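# Fetch TB bottle from fridge onto bench, close door

## Task

Check the two bottles standing in the refrigerator's bin for the letters TB. If one has them, lift that bottle out and set it upright on the bench, keep the other bottle upright inside the refrigerator, and close the refrigerator door. If neither bottle is marked TB, take nothing out, close the door, then press the CALL key on the operator panel until it latches down. A wrong call cannot be reversed, so only press CALL when neither bottle is TB.

## Robot and tools

Robot: two six-joint arms, left_arm and right_arm, each with a two-finger gripper (fingers can fold if pushed near the palm; grip with the outer quarter of the pads) and a wrist camera. Each arm sits on its own carriage on one shared floor track: left_rail carries left_arm and is always the one toward +y; right_rail carries right_arm.

Frame: one scene frame fixed to the table. Table top is z = 0, +z up, +x is the direction the arms face, +y is toward their left. The track runs along y at x = 0 (y = 0 mid-track); the table edge is at x = 0.17 m. Each arm base stands at x = 0, y = its carriage position_m, z = 0.04 m. Positions in metres, velocities in m/s and rad/s, orientation as quaternion wxyz. The gripper fingers point along its own +z and open along its own y; end_effector_position is the point between the closed pads, fingertips about 9 to 33 mm beyond it depending on opening.

execute_actions: arguments actions (a list holding one action, or empty to just look) and cameras. An action may hold rows, steps, until, and left_rail / right_rail commands. rows: up to 15 rows, each applied for one 1/30 s control step. Every row has 18 numbers in [-1, 1], covering both arms even if one is idle: left_arm's six joint numbers (shoulder pan, shoulder lift, elbow, wrist 1, wrist 2, wrist 3), then its gripper position, force_limit, speed; then the same nine for right_arm. Joint numbers are offsets, not poses: they count from that arm's Joint targets as they stood when the action began (not from the previous row), scaled so 1.0 = 2.222 rad. Send 0 for a joint to keep its target. Gripper numbers are absolute commands: position +1 fully open (140 mm), about -0.8 pads touching, -1 close until blocked; force_limit -1 to +1 (roughly 14 N to 58 N pad force when closed slowly); speed -1 to +1 (about 30 to 250 mm/s). To leave a gripper unchanged, repeat its last three numbers. steps: 1 to 450, default 15; after the last row the arms keep heading to its targets. until ends an action early on rail conditions, e.g. {"left_rail": {"position_status": ["!=", "moving"]}} or {"all": {"status": "ended"}}. Rail commands: position_m (left_rail -0.8 to 1.5 m, right_rail -1.5 to 0.8 m, an absolute place on the track), speed_m_s 0.01 to 1, acceleration_factor 0.1 to 1, or {"stop": true}. Keep carriages at least 0.78 m apart; let a carriage arrive before aiming its gripper at a scene point.

move: target is one 18-number row or a list of up to 15 rows, laid out as above; all joint numbers are offsets from the current Joint targets (each row in a list counts from those same targets, not from the prior row). speed in rad/s for the joint with farthest to go, 0.01 to 3.14, default 0.5. blend in rad rounds corners in a list. stop_force 3 to 120 N ends an arm's path on contact (use a low speed for touching; omit it when backing off something). zero resets the force baseline; blocking=false returns early, then use wait or stop before new rows. The result adds a move: line (done, off_target, moving, held, fault; limits=held if steps were withheld).

wait: seconds 0 to 10, arms hold their commands. stop: brakes a running move. zoom_image: camera plus region [x0, y0, x1, y1] in pixels, at most 504 by 504, from the newest images; useful to read bottle letters. Cameras: cam_high, cam_low, cam_bench_left, cam_bench_mid, cam_bench_right, cam_left_wrist, cam_right_wrist (896x504). zero_wrist_force: arm name. read_manual only gives licence text. finished_scene ends the scene for good.

Results: Joint positions and Joint velocities per arm, first the rail (m) then six joints (rad); Joint targets in the same order (the base for the next offsets); Joint torques; Wrist force/torque in the hand's own axes; Motor temperatures; Tool commands; gripper position_measured in counts (3 open, about 230 pads meeting) and object_status (0 moving, 1 blocked opening, 2 blocked closing, i.e. holding something, 3 reached target or pads met). After closing at -1, confirm object_status 2. Rail lines give position_m, position_status (moving, done, contact_stop, time_out, stopped, stopped_with_arm, stopped_for_other_arm, stopped_for_other_carriage) and position_answer (taken / not_taken). "joint command not followed" means the clearance check blocked some steps; "joint sent to its limit" means a joint hit its range end.

Avoid: dropping the bottle or letting it tip; anything falling off the table or landing on the track or the strip beside it (task fails); hard hits on the refrigerator or table; the two arms or grippers pressing each other; forces near 150 N or wrist torques near 25.4 N m, which stop an arm for 10 s; pressing past a firm contact; long stretched holds that overheat motors. Close the door with gentle, slow pushes, and set the bottle down slowly before opening the fingers.

Each tool is called after "Call:" as name(argument=value, ...), one argument or row to a line, values as JSON.

## Session

Call:
execute_actions(
  actions=[],
)

Scene clock: 0.00 s.
left_arm: end_effector_position=(+0.3456, +1.2419, +0.5800) position_measured=3 object_status=3 end_effector_quat_wxyz=(+0.000, +0.000, +1.000, +0.000) | right_arm: end_effector_position=(+0.3456, -1.3425, +0.5800) position_measured=3 object_status=3 end_effector_quat_wxyz=(+0.000, +0.000, +1.000, +0.000)
Joint positions: left_arm=[1.215 -0.316 -1.725 0.971 -0.816 -1.571 -0.316] | right_arm=[-1.37 -0.316 -1.725 0.971 -0.816 -1.571 -0.316]
Joint velocities: within noise
Joint torques (N m): no reading
Motor temperatures (°C): left_arm=[33 41 41 42 42 37] | right_arm=[38 33 37 42 42 50]
Wrist force (N): no reading
Wrist torque (N m): no reading
Wrist force, peak (N): no reading
Joint targets: left_arm=[1.215 -0.316 -1.725 0.971 -0.816 -1.571 -0.316] | right_arm=[-1.370 -0.316 -1.725 0.971 -0.816 -1.571 -0.316]
Tool commands: left_gripper/position=+1.0 left_gripper/force_limit=+1.0 left_gripper/speed=+1.0 right_gripper/position=+1.0 right_gripper/force_limit=+1.0 right_gripper/speed=+1.0
left_rail: position_m=1.215 position_status=done
right_rail: position_m=-1.370 position_status=done

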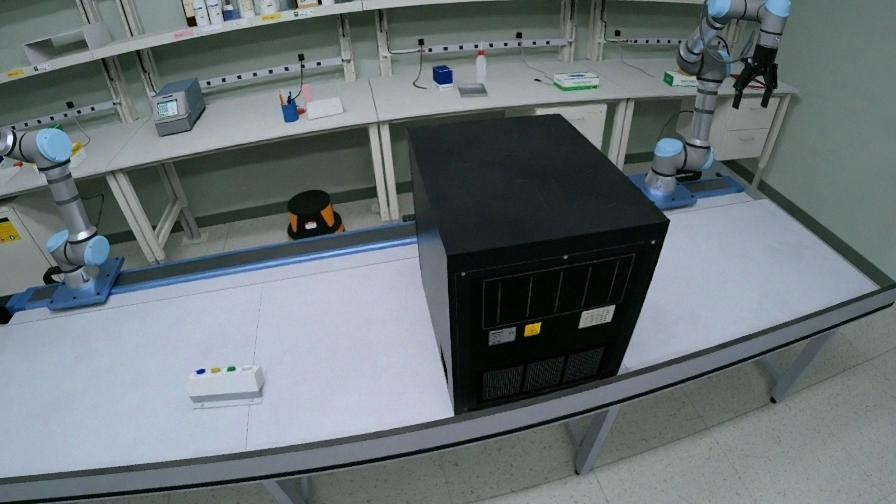

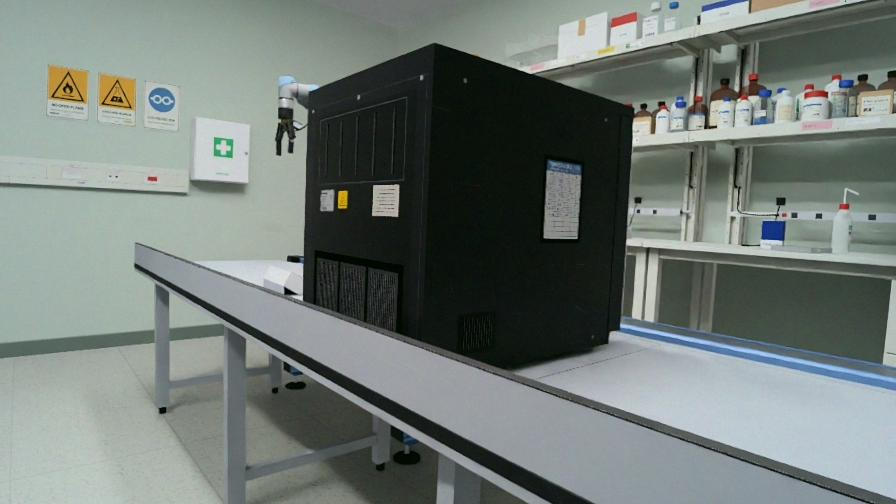

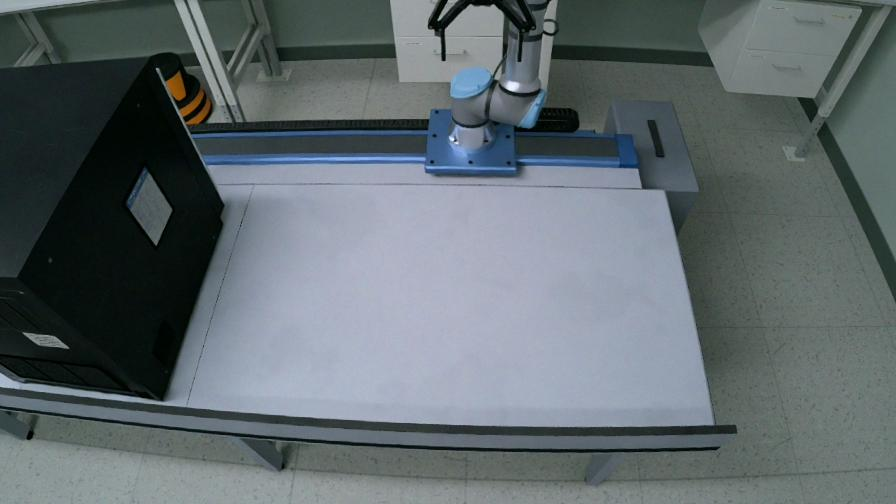

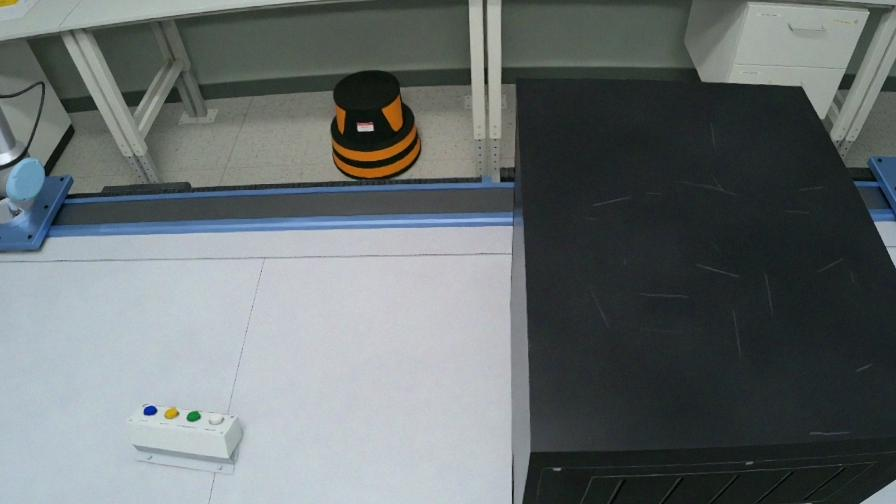

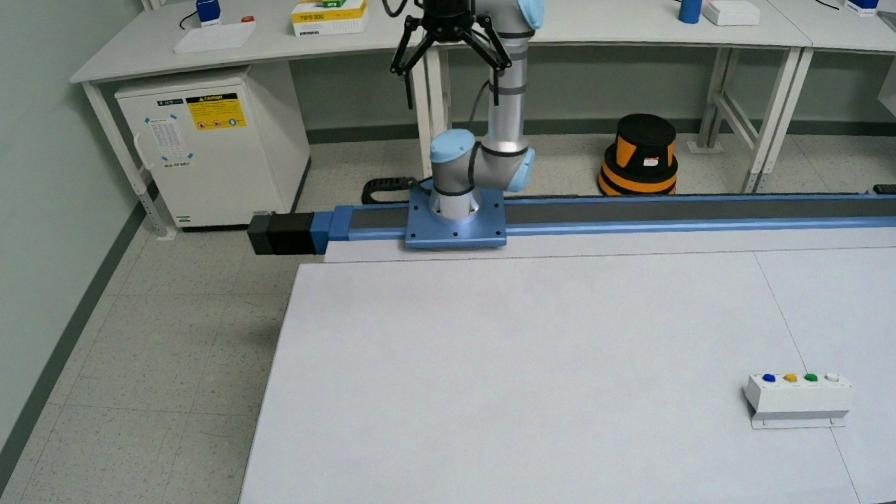

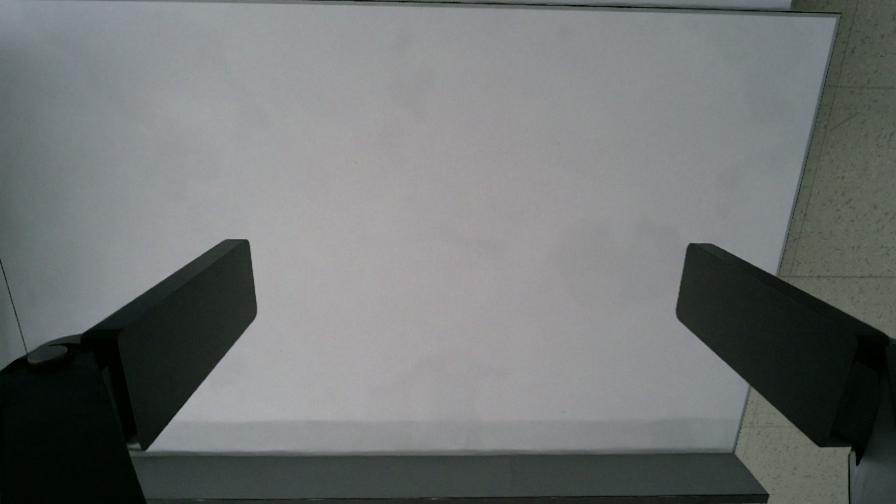

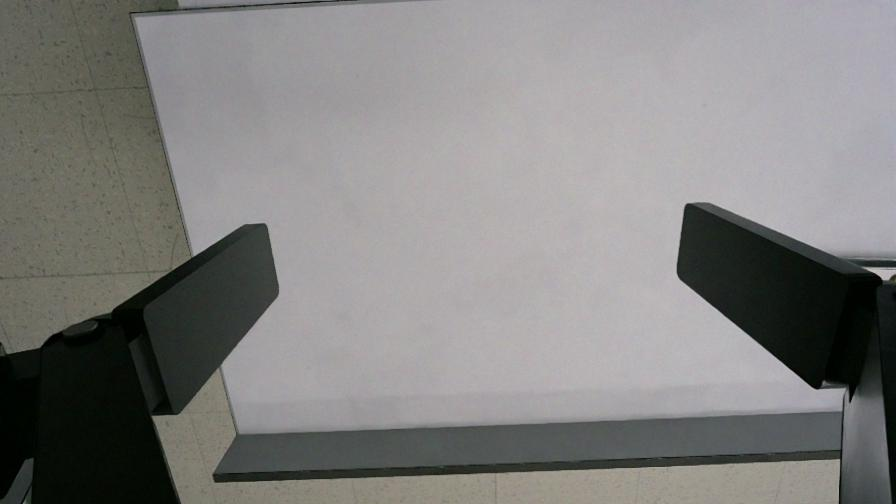

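Call:
move(
  target=[-1,0,0,0,0,0,1,1,1,0,0,0,0,0,0,1,1,1],
  speed=1.2,
)

Call:
move(
  target=[-0.0536,0.3899,-0.0794,0.3961,0.2183,0.1422,1,1,1,0,0,0,0,0,0,1,1,1],
  speed=0.8,
)

Call:
execute_actions(
  actions=[
    {"left_rail":{"position_m":0.7,"speed_m_s":0.4,"acceleration_factor":0.5},"steps":150,"until":{"left_rail":{"position_status":["!=","moving"]}}},
  ],
  cameras=["cam_left_wrist","cam_high"],
)

Scene clock: 59.50 s.
left_arm: end_effector_position=(-0.1877, +0.9232, +0.5800) position_measured=3 object_status=3 end_effector_quat_wxyz=(+0.000, +0.896, +0.444, +0.000) | right_arm: end_effector_position=(+0.3456, -1.3425, +0.5800) position_measured=3 object_status=3 end_effector_quat_wxyz=(+0.000, +0.000, +1.000, +0.000)
Joint positions: left_arm=[1.215 -2.538 -1.725 0.971 -0.816 -1.571 -0.316] | right_arm=[-1.37 -0.316 -1.725 0.971 -0.816 -1.571 -0.316]
Joint torques (N m): left_arm=[-8.4 -12.01 -18.03 -3.13 -0.04 0.1] | right_arm=[0.94 -12.07 -19.76 -2.98 -0.37 -0.46]
Wrist force (N): left_arm=[0.1 0.2 0.0] | right_arm=[0.2 0.1 0.0]
Wrist torque (N m): left_arm=[0.03 -0.01 0.00] | right_arm=[0.01 -0.05 0.00]
Wrist force, peak (N): left_arm=[-0.1 2.4 0.5] | right_arm=[0.5 0.0 -0.1]
Joint targets: left_arm=[1.215 -2.538 -1.725 0.971 -0.816 -1.571 -0.316] | right_arm=[-1.370 -0.316 -1.725 0.971 -0.816 -1.571 -0.316]
left_rail: position_m=1.215 position_status=done
right_rail: position_m=-1.370 position_status=done
move: done

Scene clock: 61.30 s.
left_arm: end_effector_position=(-0.2188, +0.7849, +0.4498) position_measured=3 object_status=3 end_effector_quat_wxyz=(+0.000, +0.707, +0.000, +0.707) | right_arm: end_effector_position=(+0.3456, -1.3425, +0.5800) position_measured=3 object_status=3 end_effector_quat_wxyz=(+0.000, +0.000, +1.000, +0.000)
Joint positions: left_arm=[1.215 -2.657 -0.859 0.794 0.064 -1.086 0] | right_arm=[-1.37 -0.316 -1.725 0.971 -0.816 -1.571 -0.316]
Joint torques (N m): left_arm=[-6.05 -32.89 -30.34 4.21 1.99 2.56] | right_arm=[-0.09 -12.91 -20.83 -3.22 -0.04 -0.47]
Wrist force (N): left_arm=[-0.3 1.2 0.2] | right_arm=[0.3 0.1 -0.1]
Wrist torque (N m): left_arm=[-0.08 0.14 0.12] | right_arm=[0.02 -0.06 0.00]
Wrist force, peak (N): left_arm=[-2.8 1.6 -0.4] | right_arm=[0.3 -0.2 -0.1]
Joint targets: left_arm=[1.215 -2.657 -0.859 0.794 0.064 -1.086 0.000] | right_arm=[-1.370 -0.316 -1.725 0.971 -0.816 -1.571 -0.316]
left_rail: position_m=1.215 position_status=done
right_rail: position_m=-1.370 position_status=done
move: done

Scene clock: 63.47 s.
left_arm: end_effector_position=(-0.2188, +0.2702, +0.4498) position_measured=3 object_status=3 end_effector_quat_wxyz=(+0.000, +0.707, +0.000, +0.707) | right_arm: end_effector_position=(+0.3456, -1.3425, +0.5800) position_measured=3 object_status=3 end_effector_quat_wxyz=(+0.000, +0.000, +1.000, +0.000)
Joint positions: left_arm=[0.7 -2.657 -0.859 0.794 0.064 -1.086 0] | right_arm=[-1.37 -0.316 -1.725 0.971 -0.816 -1.571 -0.316]
Joint torques (N m): left_arm=[-4.12 -41.24 -25.8 2.56 -0.13 2.4] | right_arm=[0.36 -12.29 -20.34 -3.1 -0.16 -0.48]
Wrist force (N): left_arm=[-0.2 1.3 0.7] | right_arm=[0.2 -0.1 -0.1]
Wrist torque (N m): left_arm=[-0.06 0.13 0.12] | right_arm=[-0.01 -0.03 0.00]
Wrist force, peak (N): left_arm=[-0.3 2.5 0.7] | right_arm=[0.4 0.0 -0.1]
Joint targets: left_arm=[0.700 -2.657 -0.859 0.794 0.064 -1.086 0.000] | right_arm=[-1.370 -0.316 -1.725 0.971 -0.816 -1.571 -0.316]
Tool commands: left_gripper/position=+1.0 left_gripper/force_limit=+1.0 left_gripper/speed=+1.0 right_gripper/position=+1.0 right_gripper/force_limit=+1.0 right_gripper/speed=+1.0
left_rail: position_m=0.700 speed_m_s=0.40 position_status=done
right_rail: position_m=-1.370 position_status=done
camera_calibration:
cam_left_wrist: T_world_to_cam=[[-0.0227206, -0.999561, 0.0190219, 0.266546], [-0.299263, -0.0113544, -0.954103, 0.378201], [0.9539, -0.0273703, -0.298874, 0.494452], [0, 0, 0, 1]] pos_world=[-0.35242, 0.284256, 0.503551]
Images, in order (width x height): cam_high 896x504, cam_left_wrist 896x504.

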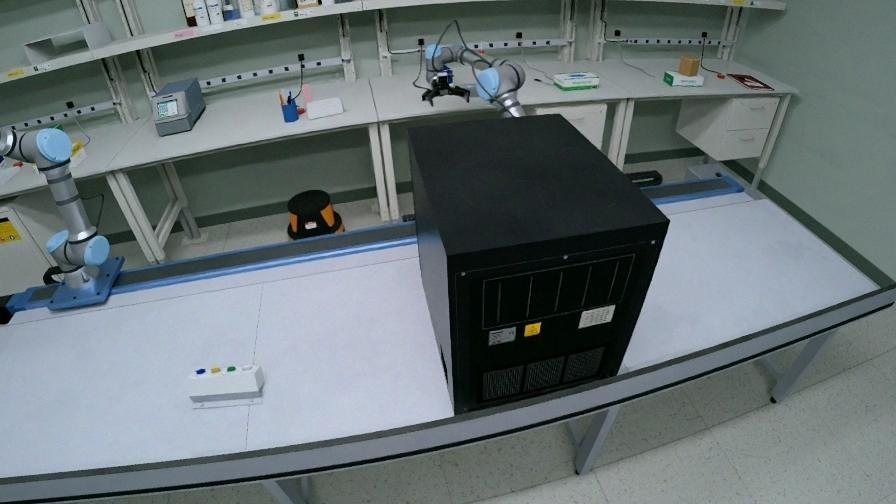

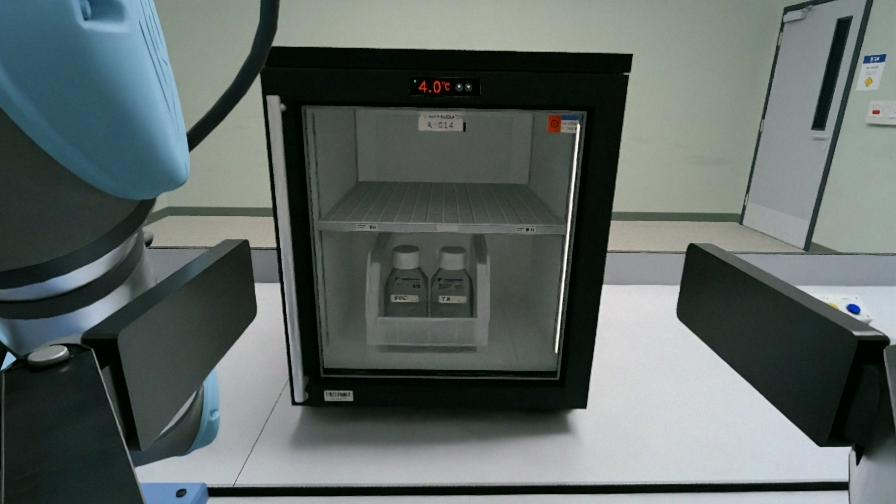

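Call:
zoom_image(
  camera="cam_left_wrist",
  region=[360, 220, 500, 360],
)

Call:
zoom_image(
  camera="cam_left_wrist",
  region=[250, 40, 650, 440],
)

Scaled by 3.600 from the camera's 896x504 image, which has a finer 1280x720 frame.

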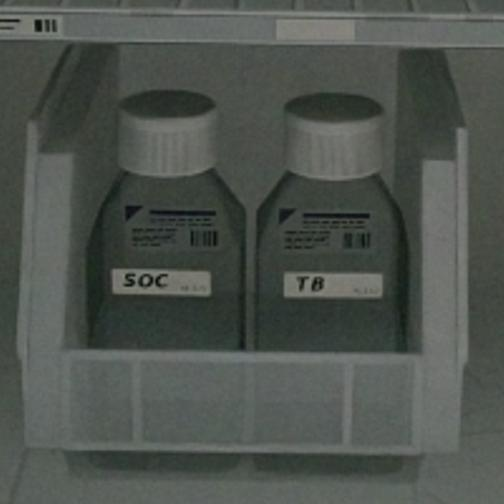

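Scaled by 1.260 from the camera's 896x504 image, which has a finer 1280x720 frame.

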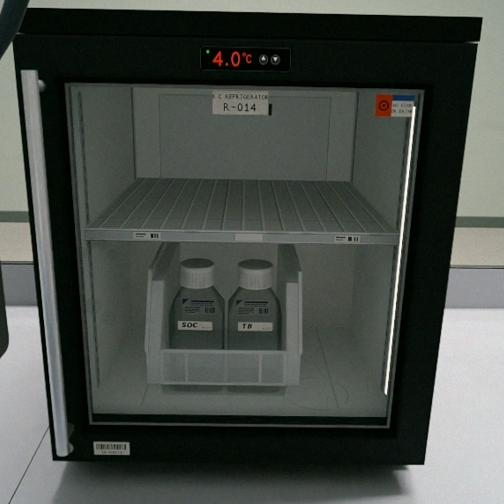

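Call:
execute_actions(
  actions=[
    {"left_rail":{"position_m":1.0},"steps":150,"until":{"left_rail":{"position_status":["!=","moving"]}}},
  ],
)

Call:
move(
  target=[0.2170,-0.1204,0.3727,-0.2518,0.2169,0,0.3,-1,-0.5,0,0,0,0,0,0,1,1,1],
  speed=0.7,
  cameras=["cam_left_wrist"],
)

Scene clock: 107.03 s.
left_arm: end_effector_position=(-0.2189, +0.5702, +0.4498) position_measured=3 object_status=3 end_effector_quat_wxyz=(+0.000, +0.707, +0.000, +0.707) | right_arm: end_effector_position=(+0.3456, -1.3425, +0.5800) position_measured=3 object_status=3 end_effector_quat_wxyz=(+0.000, +0.000, +1.000, +0.000)
Joint positions: left_arm=[1 -2.657 -0.859 0.794 0.064 -1.086 0] | right_arm=[-1.37 -0.316 -1.725 0.971 -0.816 -1.571 -0.316]
Joint torques (N m): left_arm=[3.36 -55.41 -12.07 1.43 -1.09 0.75] | right_arm=[1.77 -10.93 -21.14 -3.36 -0.59 -0.87]
Wrist force (N): left_arm=[-0.6 1.4 0.4] | right_arm=[0.0 0.3 -0.2]
Wrist torque (N m): left_arm=[-0.05 0.19 0.11] | right_arm=[0.06 0.00 0.00]
Wrist force, peak (N): left_arm=[-0.2 2.9 0.8] | right_arm=[0.3 0.1 -0.4]
Joint targets: left_arm=[1.000 -2.657 -0.859 0.794 0.064 -1.086 0.000] | right_arm=[-1.370 -0.316 -1.725 0.971 -0.816 -1.571 -0.316]
Tool commands: left_gripper/position=+1.0 left_gripper/force_limit=+1.0 left_gripper/speed=+1.0 right_gripper/position=+1.0 right_gripper/force_limit=+1.0 right_gripper/speed=+1.0
left_rail: position_m=1.000 speed_m_s=0.40 position_status=done
right_rail: position_m=-1.370 position_status=done

Scene clock: 108.90 s.
left_arm: end_effector_position=(+0.1210, +0.4899, +0.3000) position_measured=91 object_status=3 end_effector_quat_wxyz=(+0.000, +0.707, +0.000, +0.707) | right_arm: end_effector_position=(+0.3456, -1.3425, +0.5800) position_measured=3 object_status=3 end_effector_quat_wxyz=(+0.000, +0.000, +1.000, +0.000)
Joint positions: left_arm=[1 -2.175 -1.126 1.622 -0.495 -0.604 0] | right_arm=[-1.37 -0.316 -1.725 0.971 -0.816 -1.571 -0.316]
Joint torques (N m): left_arm=[5.41 -48.23 -10.69 0.84 1.86 0.73] | right_arm=[0.16 -11.54 -19.88 -3.29 -0.21 -0.91]
Wrist force (N): left_arm=[-0.2 1.2 0.3] | right_arm=[0.2 0.1 -0.2]
Wrist torque (N m): left_arm=[-0.07 0.10 0.13] | right_arm=[0.02 -0.04 0.00]
Wrist force, peak (N): left_arm=[-1.5 1.0 2.5] | right_arm=[0.2 -0.1 -0.4]
Joint targets: left_arm=[1.000 -2.175 -1.126 1.622 -0.495 -0.604 0.000] | right_arm=[-1.370 -0.316 -1.725 0.971 -0.816 -1.571 -0.316]
left_rail: position_m=1.000 speed_m_s=0.40 position_status=done
right_rail: position_m=-1.370 position_status=done
move: done
camera_calibration:
cam_left_wrist: T_world_to_cam=[[-0.0225068, -0.999577, 0.0184043, 0.496851], [-0.298432, -0.0108524, -0.954369, 0.339218], [0.954166, -0.0269722, -0.298061, 0.131042], [0, 0, 0, 1]] pos_world=[-0.0126196, 0.503857, 0.353654]
Images, in order (width x height): cam_left_wrist 896x504.

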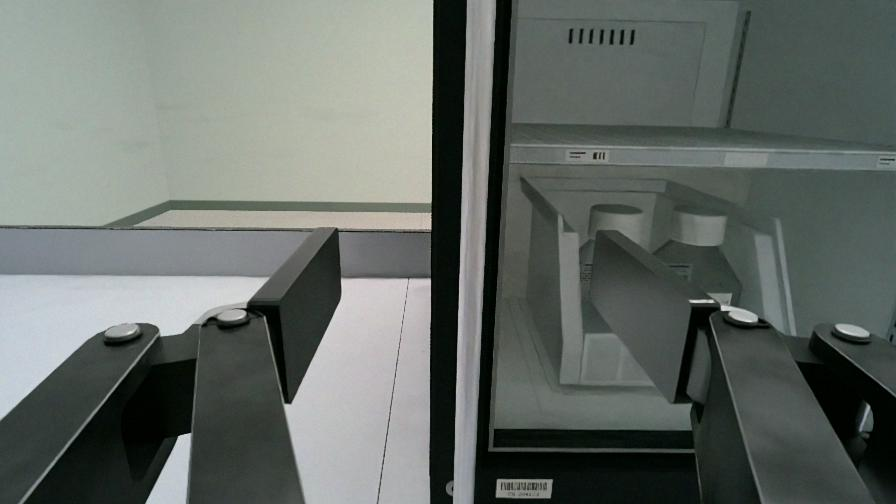

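Call:
move(
  target=[0.0816,-0.0131,0.0199,-0.0068,0.0816,0,0.3,-1,-0.5,0,0,0,0,0,0,1,1,1],
  speed=0.12,
  stop_force=10,
  cameras=["cam_left_wrist"],
)

Scene clock: 123.90 s.
left_arm: end_effector_position=(+0.2220, +0.4769, +0.3000) position_measured=91 object_status=3 end_effector_quat_wxyz=(+0.000, +0.707, +0.000, +0.707) | right_arm: end_effector_position=(+0.3456, -1.3425, +0.5800) position_measured=3 object_status=3 end_effector_quat_wxyz=(+0.000, +0.000, +1.000, +0.000)
Joint positions: left_arm=[1 -1.994 -1.156 1.666 -0.511 -0.422 0] | right_arm=[-1.37 -0.316 -1.725 0.971 -0.816 -1.571 -0.316]
Joint torques (N m): left_arm=[7.15 -46.2 -8.48 -0.15 1.92 -1.18] | right_arm=[1.3 -11.16 -19.99 -3.25 -0.46 -1.12]
Wrist force (N): left_arm=[-0.5 1.0 0.3] | right_arm=[0.2 0.1 -0.1]
Wrist torque (N m): left_arm=[-0.12 0.14 0.11] | right_arm=[0.01 -0.04 0.00]
Wrist force, peak (N): left_arm=[-0.6 1.6 0.4] | right_arm=[0.2 0.1 -0.4]
Joint targets: left_arm=[1.000 -1.994 -1.156 1.666 -0.511 -0.422 0.000] | right_arm=[-1.370 -0.316 -1.725 0.971 -0.816 -1.571 -0.316]
left_rail: position_m=1.000 speed_m_s=0.40 position_status=done
right_rail: position_m=-1.370 position_status=done
move: done
camera_calibration:
cam_left_wrist: T_world_to_cam=[[-0.0225354, -0.999578, 0.0183083, 0.486165], [-0.29852, -0.0107497, -0.954343, 0.369137], [0.954137, -0.0269719, -0.298152, 0.0344503], [0, 0, 0, 1]] pos_world=[0.0882804, 0.490857, 0.353654]
Images, in order (width x height): cam_left_wrist 896x504.

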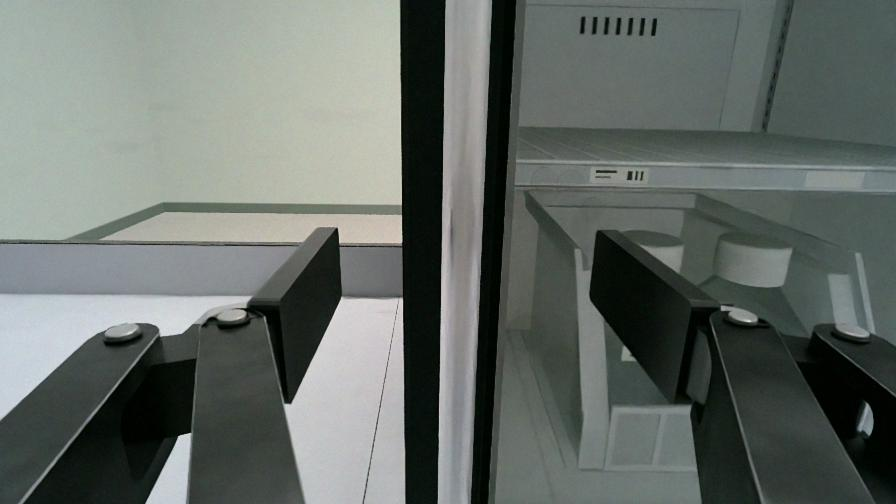

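Call:
execute_actions(
  actions=[
    {"rows":[[0,0,0,0,0,0,-1,-1,-0.8,0,0,0,0,0,0,1,1,1]],"steps":110},
  ],
  cameras=["cam_left_wrist"],
)

Scene clock: 131.90 s.
left_arm: end_effector_position=(+0.2220, +0.4769, +0.3000) position_measured=208 object_status=2 end_effector_quat_wxyz=(+0.000, +0.707, +0.000, +0.707) | right_arm: end_effector_position=(+0.3456, -1.3425, +0.5800) position_measured=3 object_status=3 end_effector_quat_wxyz=(+0.000, +0.000, +1.000, +0.000)
Joint positions: left_arm=[1 -1.994 -1.156 1.666 -0.511 -0.422 0] | right_arm=[-1.37 -0.316 -1.725 0.971 -0.816 -1.571 -0.316]
Joint torques (N m): left_arm=[-4.77 -25.57 -32.22 -0.15 10.34 -1.59] | right_arm=[1.32 -12.29 -19.44 -3.59 -0.58 -1.46]
Wrist force (N): left_arm=[0.8 -24.0 -9.4] | right_arm=[0.2 0.0 0.0]
Wrist torque (N m): left_arm=[0.58 0.09 0.14] | right_arm=[0.00 -0.04 0.01]
Wrist force, peak (N): left_arm=[0.7 -24.3 -9.6] | right_arm=[0.3 0.1 -0.3]
Joint targets: left_arm=[1.000 -1.994 -1.156 1.666 -0.511 -0.422 0.000] | right_arm=[-1.370 -0.316 -1.725 0.971 -0.816 -1.571 -0.316]
left_rail: position_m=1.000 speed_m_s=0.40 position_status=done
right_rail: position_m=-1.370 position_status=done
camera_calibration:
cam_left_wrist: T_world_to_cam=[[-0.0225074, -0.999577, 0.0184042, 0.486128], [-0.298551, -0.0108487, -0.954332, 0.369184], [0.954128, -0.0269742, -0.298181, 0.0344626], [0, 0, 0, 1]] pos_world=[0.0882803, 0.490857, 0.353654]
Images, in order (width x height): cam_left_wrist 896x504.

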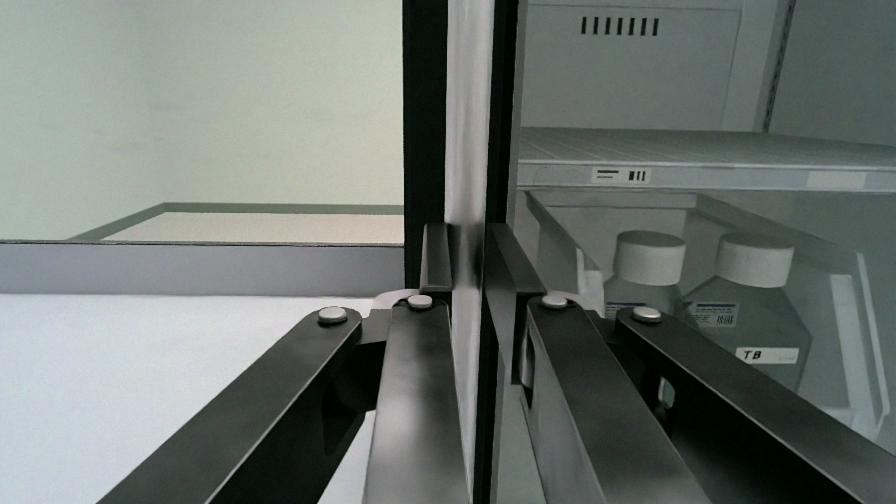

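Call:
move(
  target=[-0.0009,-0.0023,0.0036,-0.0013,-0.0009,0,-1,-1,-0.8,0,0,0,0,0,0,1,1,1],
  speed=0.05,
)

Scene clock: 160.97 s.
left_arm: end_effector_position=(+0.2220, +0.4792, +0.2998) position_measured=208 object_status=2 end_effector_quat_wxyz=(+0.000, +0.707, +0.000, +0.707) | right_arm: end_effector_position=(+0.3456, -1.3425, +0.5800) position_measured=3 object_status=3 end_effector_quat_wxyz=(+0.000, +0.000, +1.000, +0.000)
Joint positions: left_arm=[1 -1.996 -1.16 1.674 -0.513 -0.424 0] | right_arm=[-1.37 -0.316 -1.725 0.971 -0.816 -1.571 -0.316]
Joint torques (N m): left_arm=[-3.86 -48.39 -4.91 0.95 -6.12 -1.71] | right_arm=[1.13 -11.84 -18.35 -3.27 -0.51 -1.4]
Wrist force (N): left_arm=[0.5 15.2 2.2] | right_arm=[0.1 0.1 -0.1]
Wrist torque (N m): left_arm=[-0.43 0.08 0.13] | right_arm=[0.01 -0.03 0.00]
Wrist force, peak (N): left_arm=[1.4 -24.2 -9.7] | right_arm=[0.2 0.0 -0.4]
Joint targets: left_arm=[1.000 -1.996 -1.161 1.674 -0.513 -0.424 0.000] | right_arm=[-1.370 -0.316 -1.725 0.971 -0.816 -1.571 -0.316]
left_rail: position_m=1.000 speed_m_s=0.40 position_status=done
right_rail: position_m=-1.370 position_status=done
move: done

Call:
move(
  target=[
    [0,0,0,0,0,0,-0.98,0.2,-0.8,0,0,0,0,0,0,1,1,1],
    [-0.0198,0.0639,-0.0997,0.0358,-0.0787,0,-0.98,0.2,-0.8,0,0,0,0,0,0,1,1,1],
    [-0.0282,0.1394,-0.2279,0.0885,-0.1460,0,-0.98,0.2,-0.8,0,0,0,0,0,0,1,1,1],
  ],
  speed=0.15,
  blend=[0,0.05,0],
  cameras=["cam_left_wrist"],
)

Scene clock: 171.07 s.
left_arm: end_effector_position=(+0.1126, +0.4412, +0.3001) position_measured=232 object_status=3 end_effector_quat_wxyz=(-0.092, +0.701, +0.092, +0.701) | right_arm: end_effector_position=(+0.3456, -1.3425, +0.5800) position_measured=3 object_status=3 end_effector_quat_wxyz=(+0.000, +0.000, +1.000, +0.000)
Joint positions: left_arm=[1 -2.058 -0.851 1.168 -0.317 -0.749 0] | right_arm=[-1.37 -0.316 -1.725 0.971 -0.816 -1.571 -0.316]
Joint torques (N m): left_arm=[-5.39 -34.16 -30.65 3.28 -1.98 -1.61] | right_arm=[0.89 -12.67 -18.88 -3.62 -0.54 -1.41]
Wrist force (N): left_arm=[-0.3 1.1 1.0] | right_arm=[-0.1 0.0 -0.1]
Wrist torque (N m): left_arm=[-0.11 0.09 0.13] | right_arm=[0.00 0.01 0.00]
Wrist force, peak (N): left_arm=[-0.1 23.4 2.2] | right_arm=[0.3 0.3 -0.3]
Joint targets: left_arm=[1.000 -2.058 -0.851 1.168 -0.317 -0.749 0.000] | right_arm=[-1.370 -0.316 -1.725 0.971 -0.816 -1.571 -0.316]
left_rail: position_m=1.000 speed_m_s=0.40 position_status=done
right_rail: position_m=-1.370 position_status=done
move: done
camera_calibration:
cam_left_wrist: T_world_to_cam=[[0.23685, -0.971373, 0.0183646, 0.406432], [-0.285475, -0.0876507, -0.954369, 0.368703], [0.928658, 0.2208, -0.298063, 0.031333], [0, 0, 0, 1]] pos_world=[-0.0201056, 0.420196, 0.353754]
Images, in order (width x height): cam_left_wrist 896x504.

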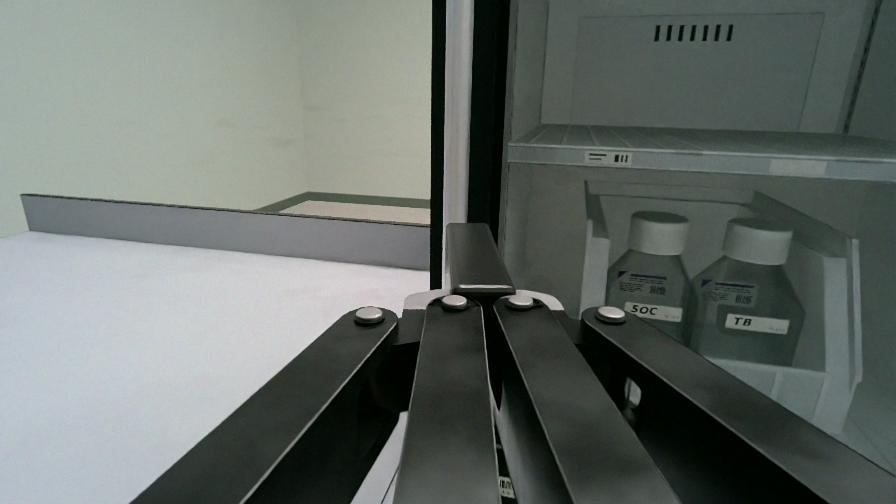

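Call:
move(
  target=[
    [0,0,0,0,0,0,0.3,1,0,0,0,0,0,0,0,1,1,1],
    [0.0350,-0.1397,0.2283,-0.0886,0.1528,0,0.3,1,0,0,0,0,0,0,0,1,1,1],
    [0.0350,-0.1397,0.2283,-0.0886,0.1528,0,-1,1,-0.2,0,0,0,0,0,0,1,1,1],
  ],
  speed=0.4,
  cameras=["cam_left_wrist"],
)

Scene clock: 183.93 s.
left_arm: end_effector_position=(+0.2300, +0.4784, +0.2999) position_measured=212 object_status=0 end_effector_quat_wxyz=(+0.000, +0.707, +0.000, +0.707) | right_arm: end_effector_position=(+0.3456, -1.3425, +0.5800) position_measured=3 object_status=3 end_effector_quat_wxyz=(+0.000, +0.000, +1.000, +0.000)
Joint positions: left_arm=[1 -1.98 -1.161 1.675 -0.514 -0.409 0] | right_arm=[-1.37 -0.316 -1.725 0.971 -0.816 -1.571 -0.316]
Joint torques (N m): left_arm=[6.23 -45.73 -11.9 -0.45 1.86 -1.2] | right_arm=[1.61 -12.1 -17.62 -3.88 -0.77 -1.69]
Wrist force (N): left_arm=[0.9 -4.6 -10.9] | right_arm=[0.2 0.1 -0.2]
Wrist torque (N m): left_arm=[0.09 0.07 0.26] | right_arm=[0.03 -0.03 0.00]
Wrist force, peak (N): left_arm=[0.5 -4.3 -11.1] | right_arm=[0.3 0.2 -0.4]
Joint targets: left_arm=[1.000 -1.980 -1.161 1.675 -0.514 -0.409 0.000] | right_arm=[-1.370 -0.316 -1.725 0.971 -0.816 -1.571 -0.316]
left_rail: position_m=1.000 speed_m_s=0.40 position_status=done
right_rail: position_m=-1.370 position_status=done
move: done
camera_calibration:
cam_left_wrist: T_world_to_cam=[[-0.0225354, -0.999578, 0.0183083, 0.487846], [-0.29852, -0.0107497, -0.954343, 0.371446], [0.954137, -0.0269719, -0.298152, 0.0268279], [0, 0, 0, 1]] pos_world=[0.0962804, 0.492357, 0.353554]
Images, in order (width x height): cam_left_wrist 896x504.

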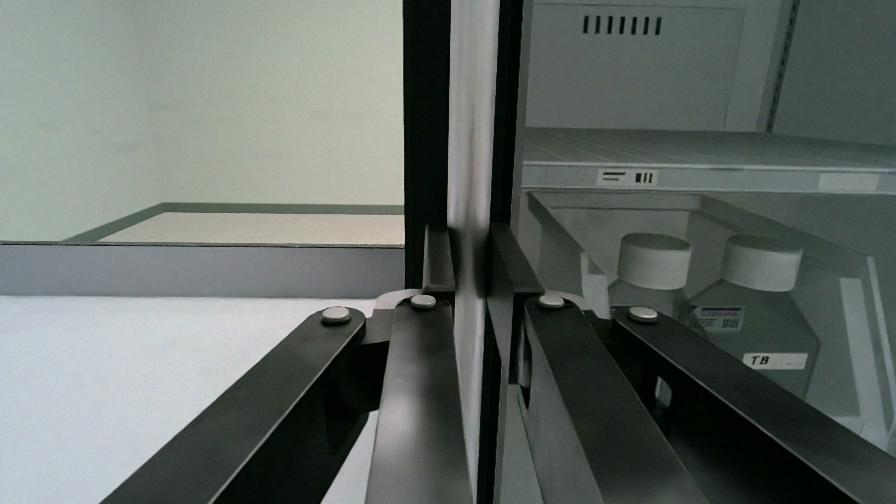

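Call:
move(
  target=[-0.0214,0.0613,-0.0955,0.0342,-0.0803,0,-1,1,-0.2,0,0,0,0,0,0,1,1,1],
  speed=0.1,
  cameras=["cam_left_wrist"],
)

Scene clock: 201.27 s.
left_arm: end_effector_position=(+0.1740, +0.4651, +0.2998) position_measured=212 object_status=2 end_effector_quat_wxyz=(-0.046, +0.706, +0.046, +0.706) | right_arm: end_effector_position=(+0.3456, -1.3425, +0.5800) position_measured=3 object_status=3 end_effector_quat_wxyz=(+0.000, +0.000, +1.000, +0.000)
Joint positions: left_arm=[1 -2.028 -1.025 1.463 -0.438 -0.588 0] | right_arm=[-1.37 -0.316 -1.725 0.971 -0.816 -1.571 -0.316]
Joint torques (N m): left_arm=[-9.38 -22.6 -33.57 -0.41 3.62 -1.05] | right_arm=[0.23 -12.02 -18.12 -3.79 -1 -1.53]
Wrist force (N): left_arm=[9.5 -17.1 0.3] | right_arm=[0.2 0.2 -0.2]
Wrist torque (N m): left_arm=[0.20 -0.02 0.25] | right_arm=[0.04 -0.04 0.00]
Wrist force, peak (N): left_arm=[-31.5 -38.2 -1.8] | right_arm=[0.1 0.1 -0.5]
Joint targets: left_arm=[1.000 -2.028 -1.025 1.463 -0.438 -0.588 0.000] | right_arm=[-1.370 -0.316 -1.725 0.971 -0.816 -1.571 -0.316]
left_rail: position_m=1.000 speed_m_s=0.40 position_status=done
right_rail: position_m=-1.370 position_status=done
move: done
camera_calibration:
cam_left_wrist: T_world_to_cam=[[0.107971, -0.993985, 0.0183585, 0.448005], [-0.294481, -0.0496146, -0.954369, 0.371886], [0.949538, 0.0976378, -0.298067, 0.0226879], [0, 0, 0, 1]] pos_world=[0.0395988, 0.461546, 0.353454]
Images, in order (width x height): cam_left_wrist 896x504.

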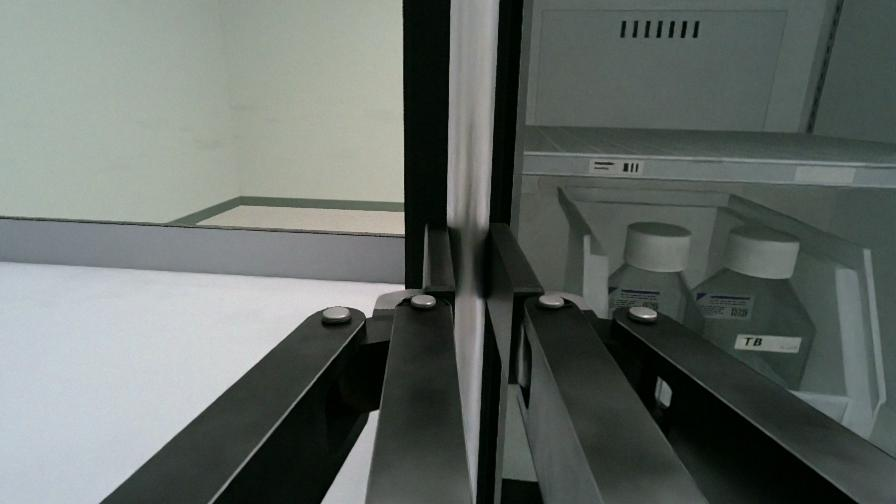

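Call:
move(
  target=[
    [-0.0095,0.0741,-0.1250,0.0509,-0.0684,0,-1,1,-0.2,0,0,0,0,0,0,1,1,1],
    [-0.0107,0.1681,-0.2953,0.1272,-0.1286,0,-1,1,-0.2,0,0,0,0,0,0,1,1,1],
  ],
  speed=0.25,
  blend=[0.05,0],
  cameras=["cam_left_wrist"],
)

Scene clock: 211.73 s.
left_arm: end_effector_position=(+0.0688, +0.4173, +0.3000) position_measured=212 object_status=2 end_effector_quat_wxyz=(-0.142, +0.693, +0.141, +0.693) | right_arm: end_effector_position=(+0.3456, -1.3425, +0.5800) position_measured=3 object_status=3 end_effector_quat_wxyz=(+0.000, +0.000, +1.000, +0.000)
Joint positions: left_arm=[1 -2.052 -0.652 0.807 -0.155 -0.884 0] | right_arm=[-1.37 -0.316 -1.725 0.971 -0.816 -1.571 -0.316]
Joint torques (N m): left_arm=[1.12 -32.17 -32.94 -2.49 12.78 -0.71] | right_arm=[1.36 -12.11 -16.68 -3.9 -0.91 -1.51]
Wrist force (N): left_arm=[13.8 -43.3 -2.0] | right_arm=[0.2 0.0 -0.2]
Wrist torque (N m): left_arm=[0.73 -0.10 0.18] | right_arm=[-0.01 -0.04 0.00]
Wrist force, peak (N): left_arm=[-29.9 -38.3 -1.1] | right_arm=[0.0 0.1 -0.5]
Joint targets: left_arm=[1.000 -2.052 -0.652 0.807 -0.155 -0.874 0.000] | right_arm=[-1.370 -0.316 -1.725 0.971 -0.816 -1.571 -0.316]
left_rail: position_m=1.000 speed_m_s=0.40 position_status=done
right_rail: position_m=-1.370 position_status=done
move: done
camera_calibration:
cam_left_wrist: T_world_to_cam=[[0.371541, -0.928234, 0.0184172, 0.366258], [-0.270143, -0.127066, -0.954399, 0.369311], [0.888245, 0.349623, -0.297966, 0.0262769], [0, 0, 0, 1]] pos_world=[-0.0596535, 0.377712, 0.353554]
Images, in order (width x height): cam_left_wrist 896x504.

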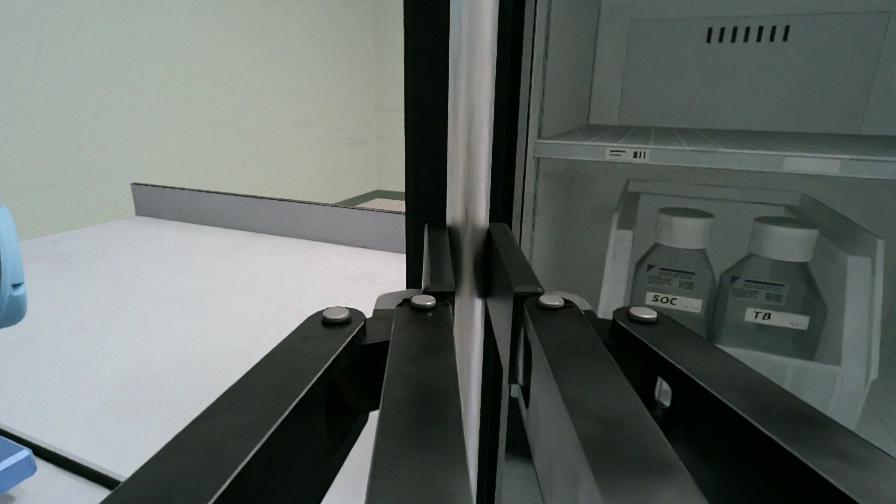

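Call:
execute_actions(
  actions=[
    {"left_rail":{"position_m":1.003,"speed_m_s":0.05},"steps":60,"until":{"left_rail":{"position_status":["!=","moving"]}}},
  ],
)

Call:
move(
  target=[
    [0,0,0,0,0,0,0.2,0.5,-0.8,0,0,0,0,0,0,1,1,1],
    [-0.0225,0.0694,-0.1330,0.0636,-0.0225,0,0.2,0.5,-0.8,0,0,0,0,0,0,1,1,1],
    [-0.1684,-0.2515,0.4232,-0.1717,0.0083,0,0.2,0.5,-0.8,0,0,0,0,0,0,1,1,1],
    [-0.1601,-0.4892,0.6898,-0.2006,0.2523,0,-1,0.5,0,0,0,0,0,0,0,1,1,1],
  ],
  speed=0.6,
  blend=[0,0.05,0,0],
  cameras=["cam_left_wrist","cam_high"],
)

Scene clock: 249.93 s.
left_arm: end_effector_position=(+0.0696, +0.4183, +0.2999) position_measured=212 object_status=2 end_effector_quat_wxyz=(-0.139, +0.693, +0.139, +0.693) | right_arm: end_effector_position=(+0.3456, -1.3425, +0.5800) position_measured=3 object_status=3 end_effector_quat_wxyz=(+0.000, +0.000, +1.000, +0.000)
Joint positions: left_arm=[1.003 -2.052 -0.652 0.807 -0.155 -0.877 0] | right_arm=[-1.37 -0.316 -1.725 0.971 -0.816 -1.571 -0.316]
Joint torques (N m): left_arm=[11.05 -36.71 -28.17 -4.23 12.77 -0.3] | right_arm=[0.2 -11.42 -17.32 -4.06 -1.11 -1.71]
Wrist force (N): left_arm=[14.0 -31.3 -0.7] | right_arm=[-0.1 -0.1 -0.4]
Wrist torque (N m): left_arm=[0.63 -0.12 0.17] | right_arm=[-0.02 0.01 0.00]
Wrist force, peak (N): left_arm=[15.8 -44.3 -2.1] | right_arm=[0.0 0.0 -0.5]
Joint targets: left_arm=[1.003 -2.052 -0.652 0.807 -0.155 -0.874 0.000] | right_arm=[-1.370 -0.316 -1.725 0.971 -0.816 -1.571 -0.316]
Tool commands: left_gripper/position=-1.0 left_gripper/force_limit=+1.0 left_gripper/speed=-0.2 right_gripper/position=+1.0 right_gripper/force_limit=+1.0 right_gripper/speed=+1.0
left_rail: position_m=1.003 speed_m_s=0.05 position_status=done
right_rail: position_m=-1.370 position_status=done

Scene clock: 257.13 s.
left_arm: end_effector_position=(+0.1713, +0.5793, +0.3001) position_measured=233 object_status=3 end_effector_quat_wxyz=(+0.183, +0.683, -0.183, +0.683) | right_arm: end_effector_position=(+0.3456, -1.3425, +0.5800) position_measured=3 object_status=3 end_effector_quat_wxyz=(+0.000, +0.000, +1.000, +0.000)
Joint positions: left_arm=[1.003 -2.408 -1.739 2.34 -0.601 -0.313 0] | right_arm=[-1.37 -0.316 -1.725 0.971 -0.816 -1.571 -0.316]
Joint torques (N m): left_arm=[8.2 -22.5 -7.69 -0.4 1.98 -0.4] | right_arm=[0.72 -12.11 -17.13 -3.88 -1.04 -1.38]
Wrist force (N): left_arm=[-1.5 0.5 0.6] | right_arm=[0.1 0.1 -0.4]
Wrist torque (N m): left_arm=[-0.25 0.33 0.13] | right_arm=[0.02 -0.01 0.00]
Wrist force, peak (N): left_arm=[14.3 -31.4 -0.9] | right_arm=[0.1 0.3 -0.5]
Joint targets: left_arm=[1.003 -2.408 -1.739 2.340 -0.601 -0.313 0.000] | right_arm=[-1.370 -0.316 -1.725 0.971 -0.816 -1.571 -0.316]
left_rail: position_m=1.003 speed_m_s=0.05 position_status=done
right_rail: position_m=-1.370 position_status=done
move: done
camera_calibration:
cam_left_wrist: T_world_to_cam=[[-0.519161, -0.854479, 0.0183393, 0.588455], [-0.263949, 0.139887, -0.954339, 0.262011], [0.812897, -0.500297, -0.298163, 0.384014], [0, 0, 0, 1]] pos_world=[0.0624971, 0.658292, 0.353754]
Images, in order (width x height): cam_high 896x504, cam_left_wrist 896x504.

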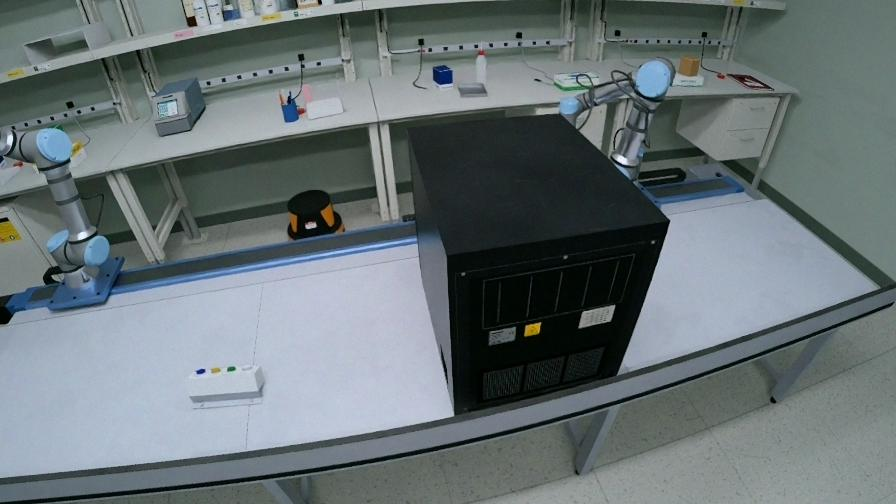

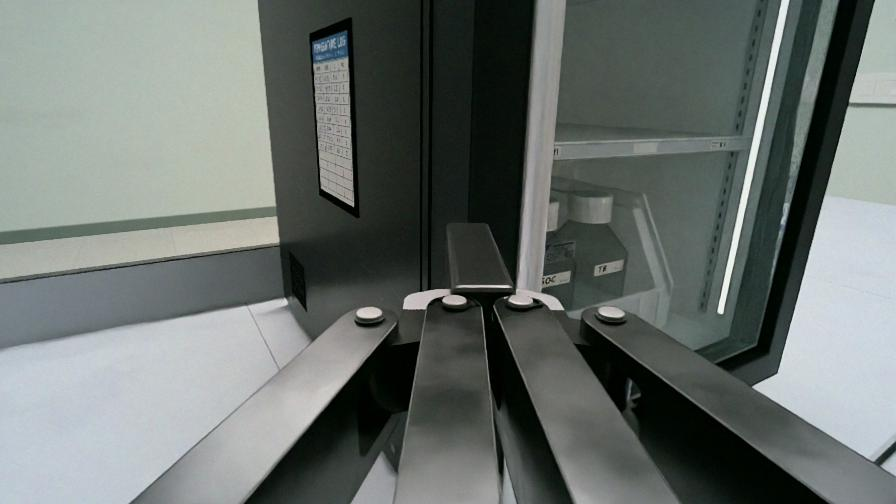

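Call:
execute_actions(
  actions=[
    {"left_rail":{"position_m":1.35,"speed_m_s":0.4},"steps":2},
  ],
)

Call:
move(
  target=[
    [0,0,0,0,0,0,-1,0.5,0,0.8825,0,0,0,0,0,0.3,1,0],
    [0,0,0,0,0,0,-1,0.5,0,0.8825,0.5633,-0.2279,0.3711,-0.6735,0.1422,0.3,1,0],
  ],
  speed=1.0,
  blend=[0.3,0],
)

Call:
execute_actions(
  actions=[
    {"right_rail":{"position_m":-0.28,"speed_m_s":0.5,"acceleration_factor":0.5},"steps":200,"until":{"right_rail":{"position_status":["!=","moving"]}}},
  ],
  cameras=["cam_right_wrist"],
)

Scene clock: 313.07 s.
left_arm: end_effector_position=(+0.1713, +0.9263, +0.3001) position_measured=233 object_status=3 end_effector_quat_wxyz=(+0.183, +0.683, -0.183, +0.683) | right_arm: end_effector_position=(+0.3456, -1.3425, +0.5800) position_measured=3 object_status=3 end_effector_quat_wxyz=(+0.000, +0.000, +1.000, +0.000)
Joint positions: left_arm=[1.35 -2.408 -1.739 2.34 -0.601 -0.313 0] | right_arm=[-1.37 -0.316 -1.725 0.971 -0.816 -1.571 -0.316]
Joint torques (N m): left_arm=[4.87 -18.34 -10.19 1.28 -0.82 0.2] | right_arm=[1.43 -11.44 -16.66 -3.82 -1.09 -1.5]
Wrist force (N): left_arm=[-1.7 0.6 0.6] | right_arm=[0.0 0.2 -0.3]
Wrist torque (N m): left_arm=[-0.22 0.35 0.12] | right_arm=[0.03 0.00 0.00]
Wrist force, peak (N): left_arm=[-1.9 1.6 1.4] | right_arm=[0.1 0.0 -0.5]
Joint targets: left_arm=[1.350 -2.408 -1.739 2.340 -0.601 -0.313 0.000] | right_arm=[-1.370 -0.316 -1.725 0.971 -0.816 -1.571 -0.316]
Tool commands: left_gripper/position=-1.0 left_gripper/force_limit=+0.5 left_gripper/speed=+0.0 right_gripper/position=+1.0 right_gripper/force_limit=+1.0 right_gripper/speed=+1.0
left_rail: position_m=1.350 speed_m_s=0.40 position_status=done
right_rail: position_m=-1.370 position_status=done

Scene clock: 316.77 s.
left_arm: end_effector_position=(+0.1713, +0.9263, +0.3001) position_measured=233 object_status=3 end_effector_quat_wxyz=(+0.183, +0.683, -0.183, +0.683) | right_arm: end_effector_position=(+0.0656, -0.8609, +0.4830) position_measured=91 object_status=3 end_effector_quat_wxyz=(+0.031, +0.749, -0.373, +0.547)
Joint positions: left_arm=[1.35 -2.408 -1.739 2.34 -0.601 -0.313 0] | right_arm=[-1.37 1.645 -1.002 0.676 -0.338 -2.434 -0.132]
Joint torques (N m): left_arm=[4.97 -3.81 -11.37 1.6 -1.04 0.06] | right_arm=[-1.27 -54.79 -11.23 -1.62 0 -2]
Wrist force (N): left_arm=[-1.6 0.6 0.7] | right_arm=[1.1 0.1 0.3]
Wrist torque (N m): left_arm=[-0.22 0.33 0.12] | right_arm=[0.27 0.04 -0.12]
Wrist force, peak (N): left_arm=[-2.0 0.6 0.6] | right_arm=[-16.8 -4.5 2.1]
Joint targets: left_arm=[1.350 -2.408 -1.739 2.340 -0.601 -0.313 0.000] | right_arm=[-1.370 1.645 -1.002 0.676 -0.338 -2.434 -0.132]
left_rail: position_m=1.350 speed_m_s=0.40 position_status=done
right_rail: position_m=-1.370 position_status=done
move: held (right_arm; a check stopped the path); path passed 1 of 2 targets; limits=held; right_arm: the wrist 2 is farthest, 0.634 rad from its target
joint command not followed: on one or more control steps a check withheld the commanded joint targets of the right arm, and it was not sent them on those steps.
cause: the commanded joint targets, or the way to them, would bring two parts of the arm too close to each other (its gripper and another part of the arm, with joints 5 (wrist 1) to 7 (wrist 3) between them, 12 mm apart when it was first held).

Scene clock: 320.00 s.
left_arm: end_effector_position=(+0.1713, +0.9263, +0.3001) position_measured=233 object_status=3 end_effector_quat_wxyz=(+0.183, +0.683, -0.183, +0.683) | right_arm: end_effector_position=(+0.0656, +0.2288, +0.4830) position_measured=91 object_status=3 end_effector_quat_wxyz=(+0.031, +0.749, -0.373, +0.547)
Joint positions: left_arm=[1.35 -2.408 -1.739 2.34 -0.601 -0.313 0] | right_arm=[-0.28 1.645 -1.002 0.676 -0.338 -2.434 -0.132]
Joint torques (N m): left_arm=[3.79 -0.62 -12.13 2 -1.27 0.06] | right_arm=[4.97 -48.28 -25.61 -0.24 -2.5 -1.64]
Wrist force (N): left_arm=[-1.6 0.6 0.8] | right_arm=[1.1 0.1 0.1]
Wrist torque (N m): left_arm=[-0.21 0.33 0.13] | right_arm=[0.27 0.04 -0.11]
Wrist force, peak (N): left_arm=[-1.7 0.8 1.1] | right_arm=[2.5 1.2 0.9]
Joint targets: left_arm=[1.350 -2.408 -1.739 2.340 -0.601 -0.313 0.000] | right_arm=[-0.280 1.645 -1.002 0.676 -0.338 -2.434 -0.132]
Tool commands: left_gripper/position=-1.0 left_gripper/force_limit=+0.5 left_gripper/speed=+0.0 right_gripper/position=+0.3 right_gripper/force_limit=+1.0 right_gripper/speed=+0.0
left_rail: position_m=1.350 speed_m_s=0.40 position_status=done
right_rail: position_m=-0.280 speed_m_s=0.50 position_status=done
camera_calibration:
cam_right_wrist: T_world_to_cam=[[-0.587008, -0.707269, -0.393944, 0.406073], [-0.372366, 0.667949, -0.644351, 0.182415], [0.718864, -0.231548, -0.655454, 0.46827], [0, 0, 0, 1]] pos_world=[-0.0303294, 0.273786, 0.584439]
Images, in order (width x height): cam_right_wrist 896x504.

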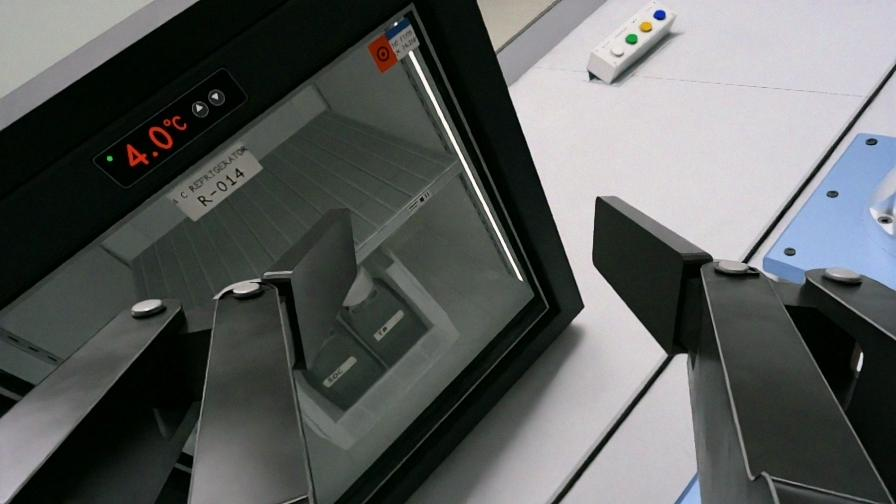

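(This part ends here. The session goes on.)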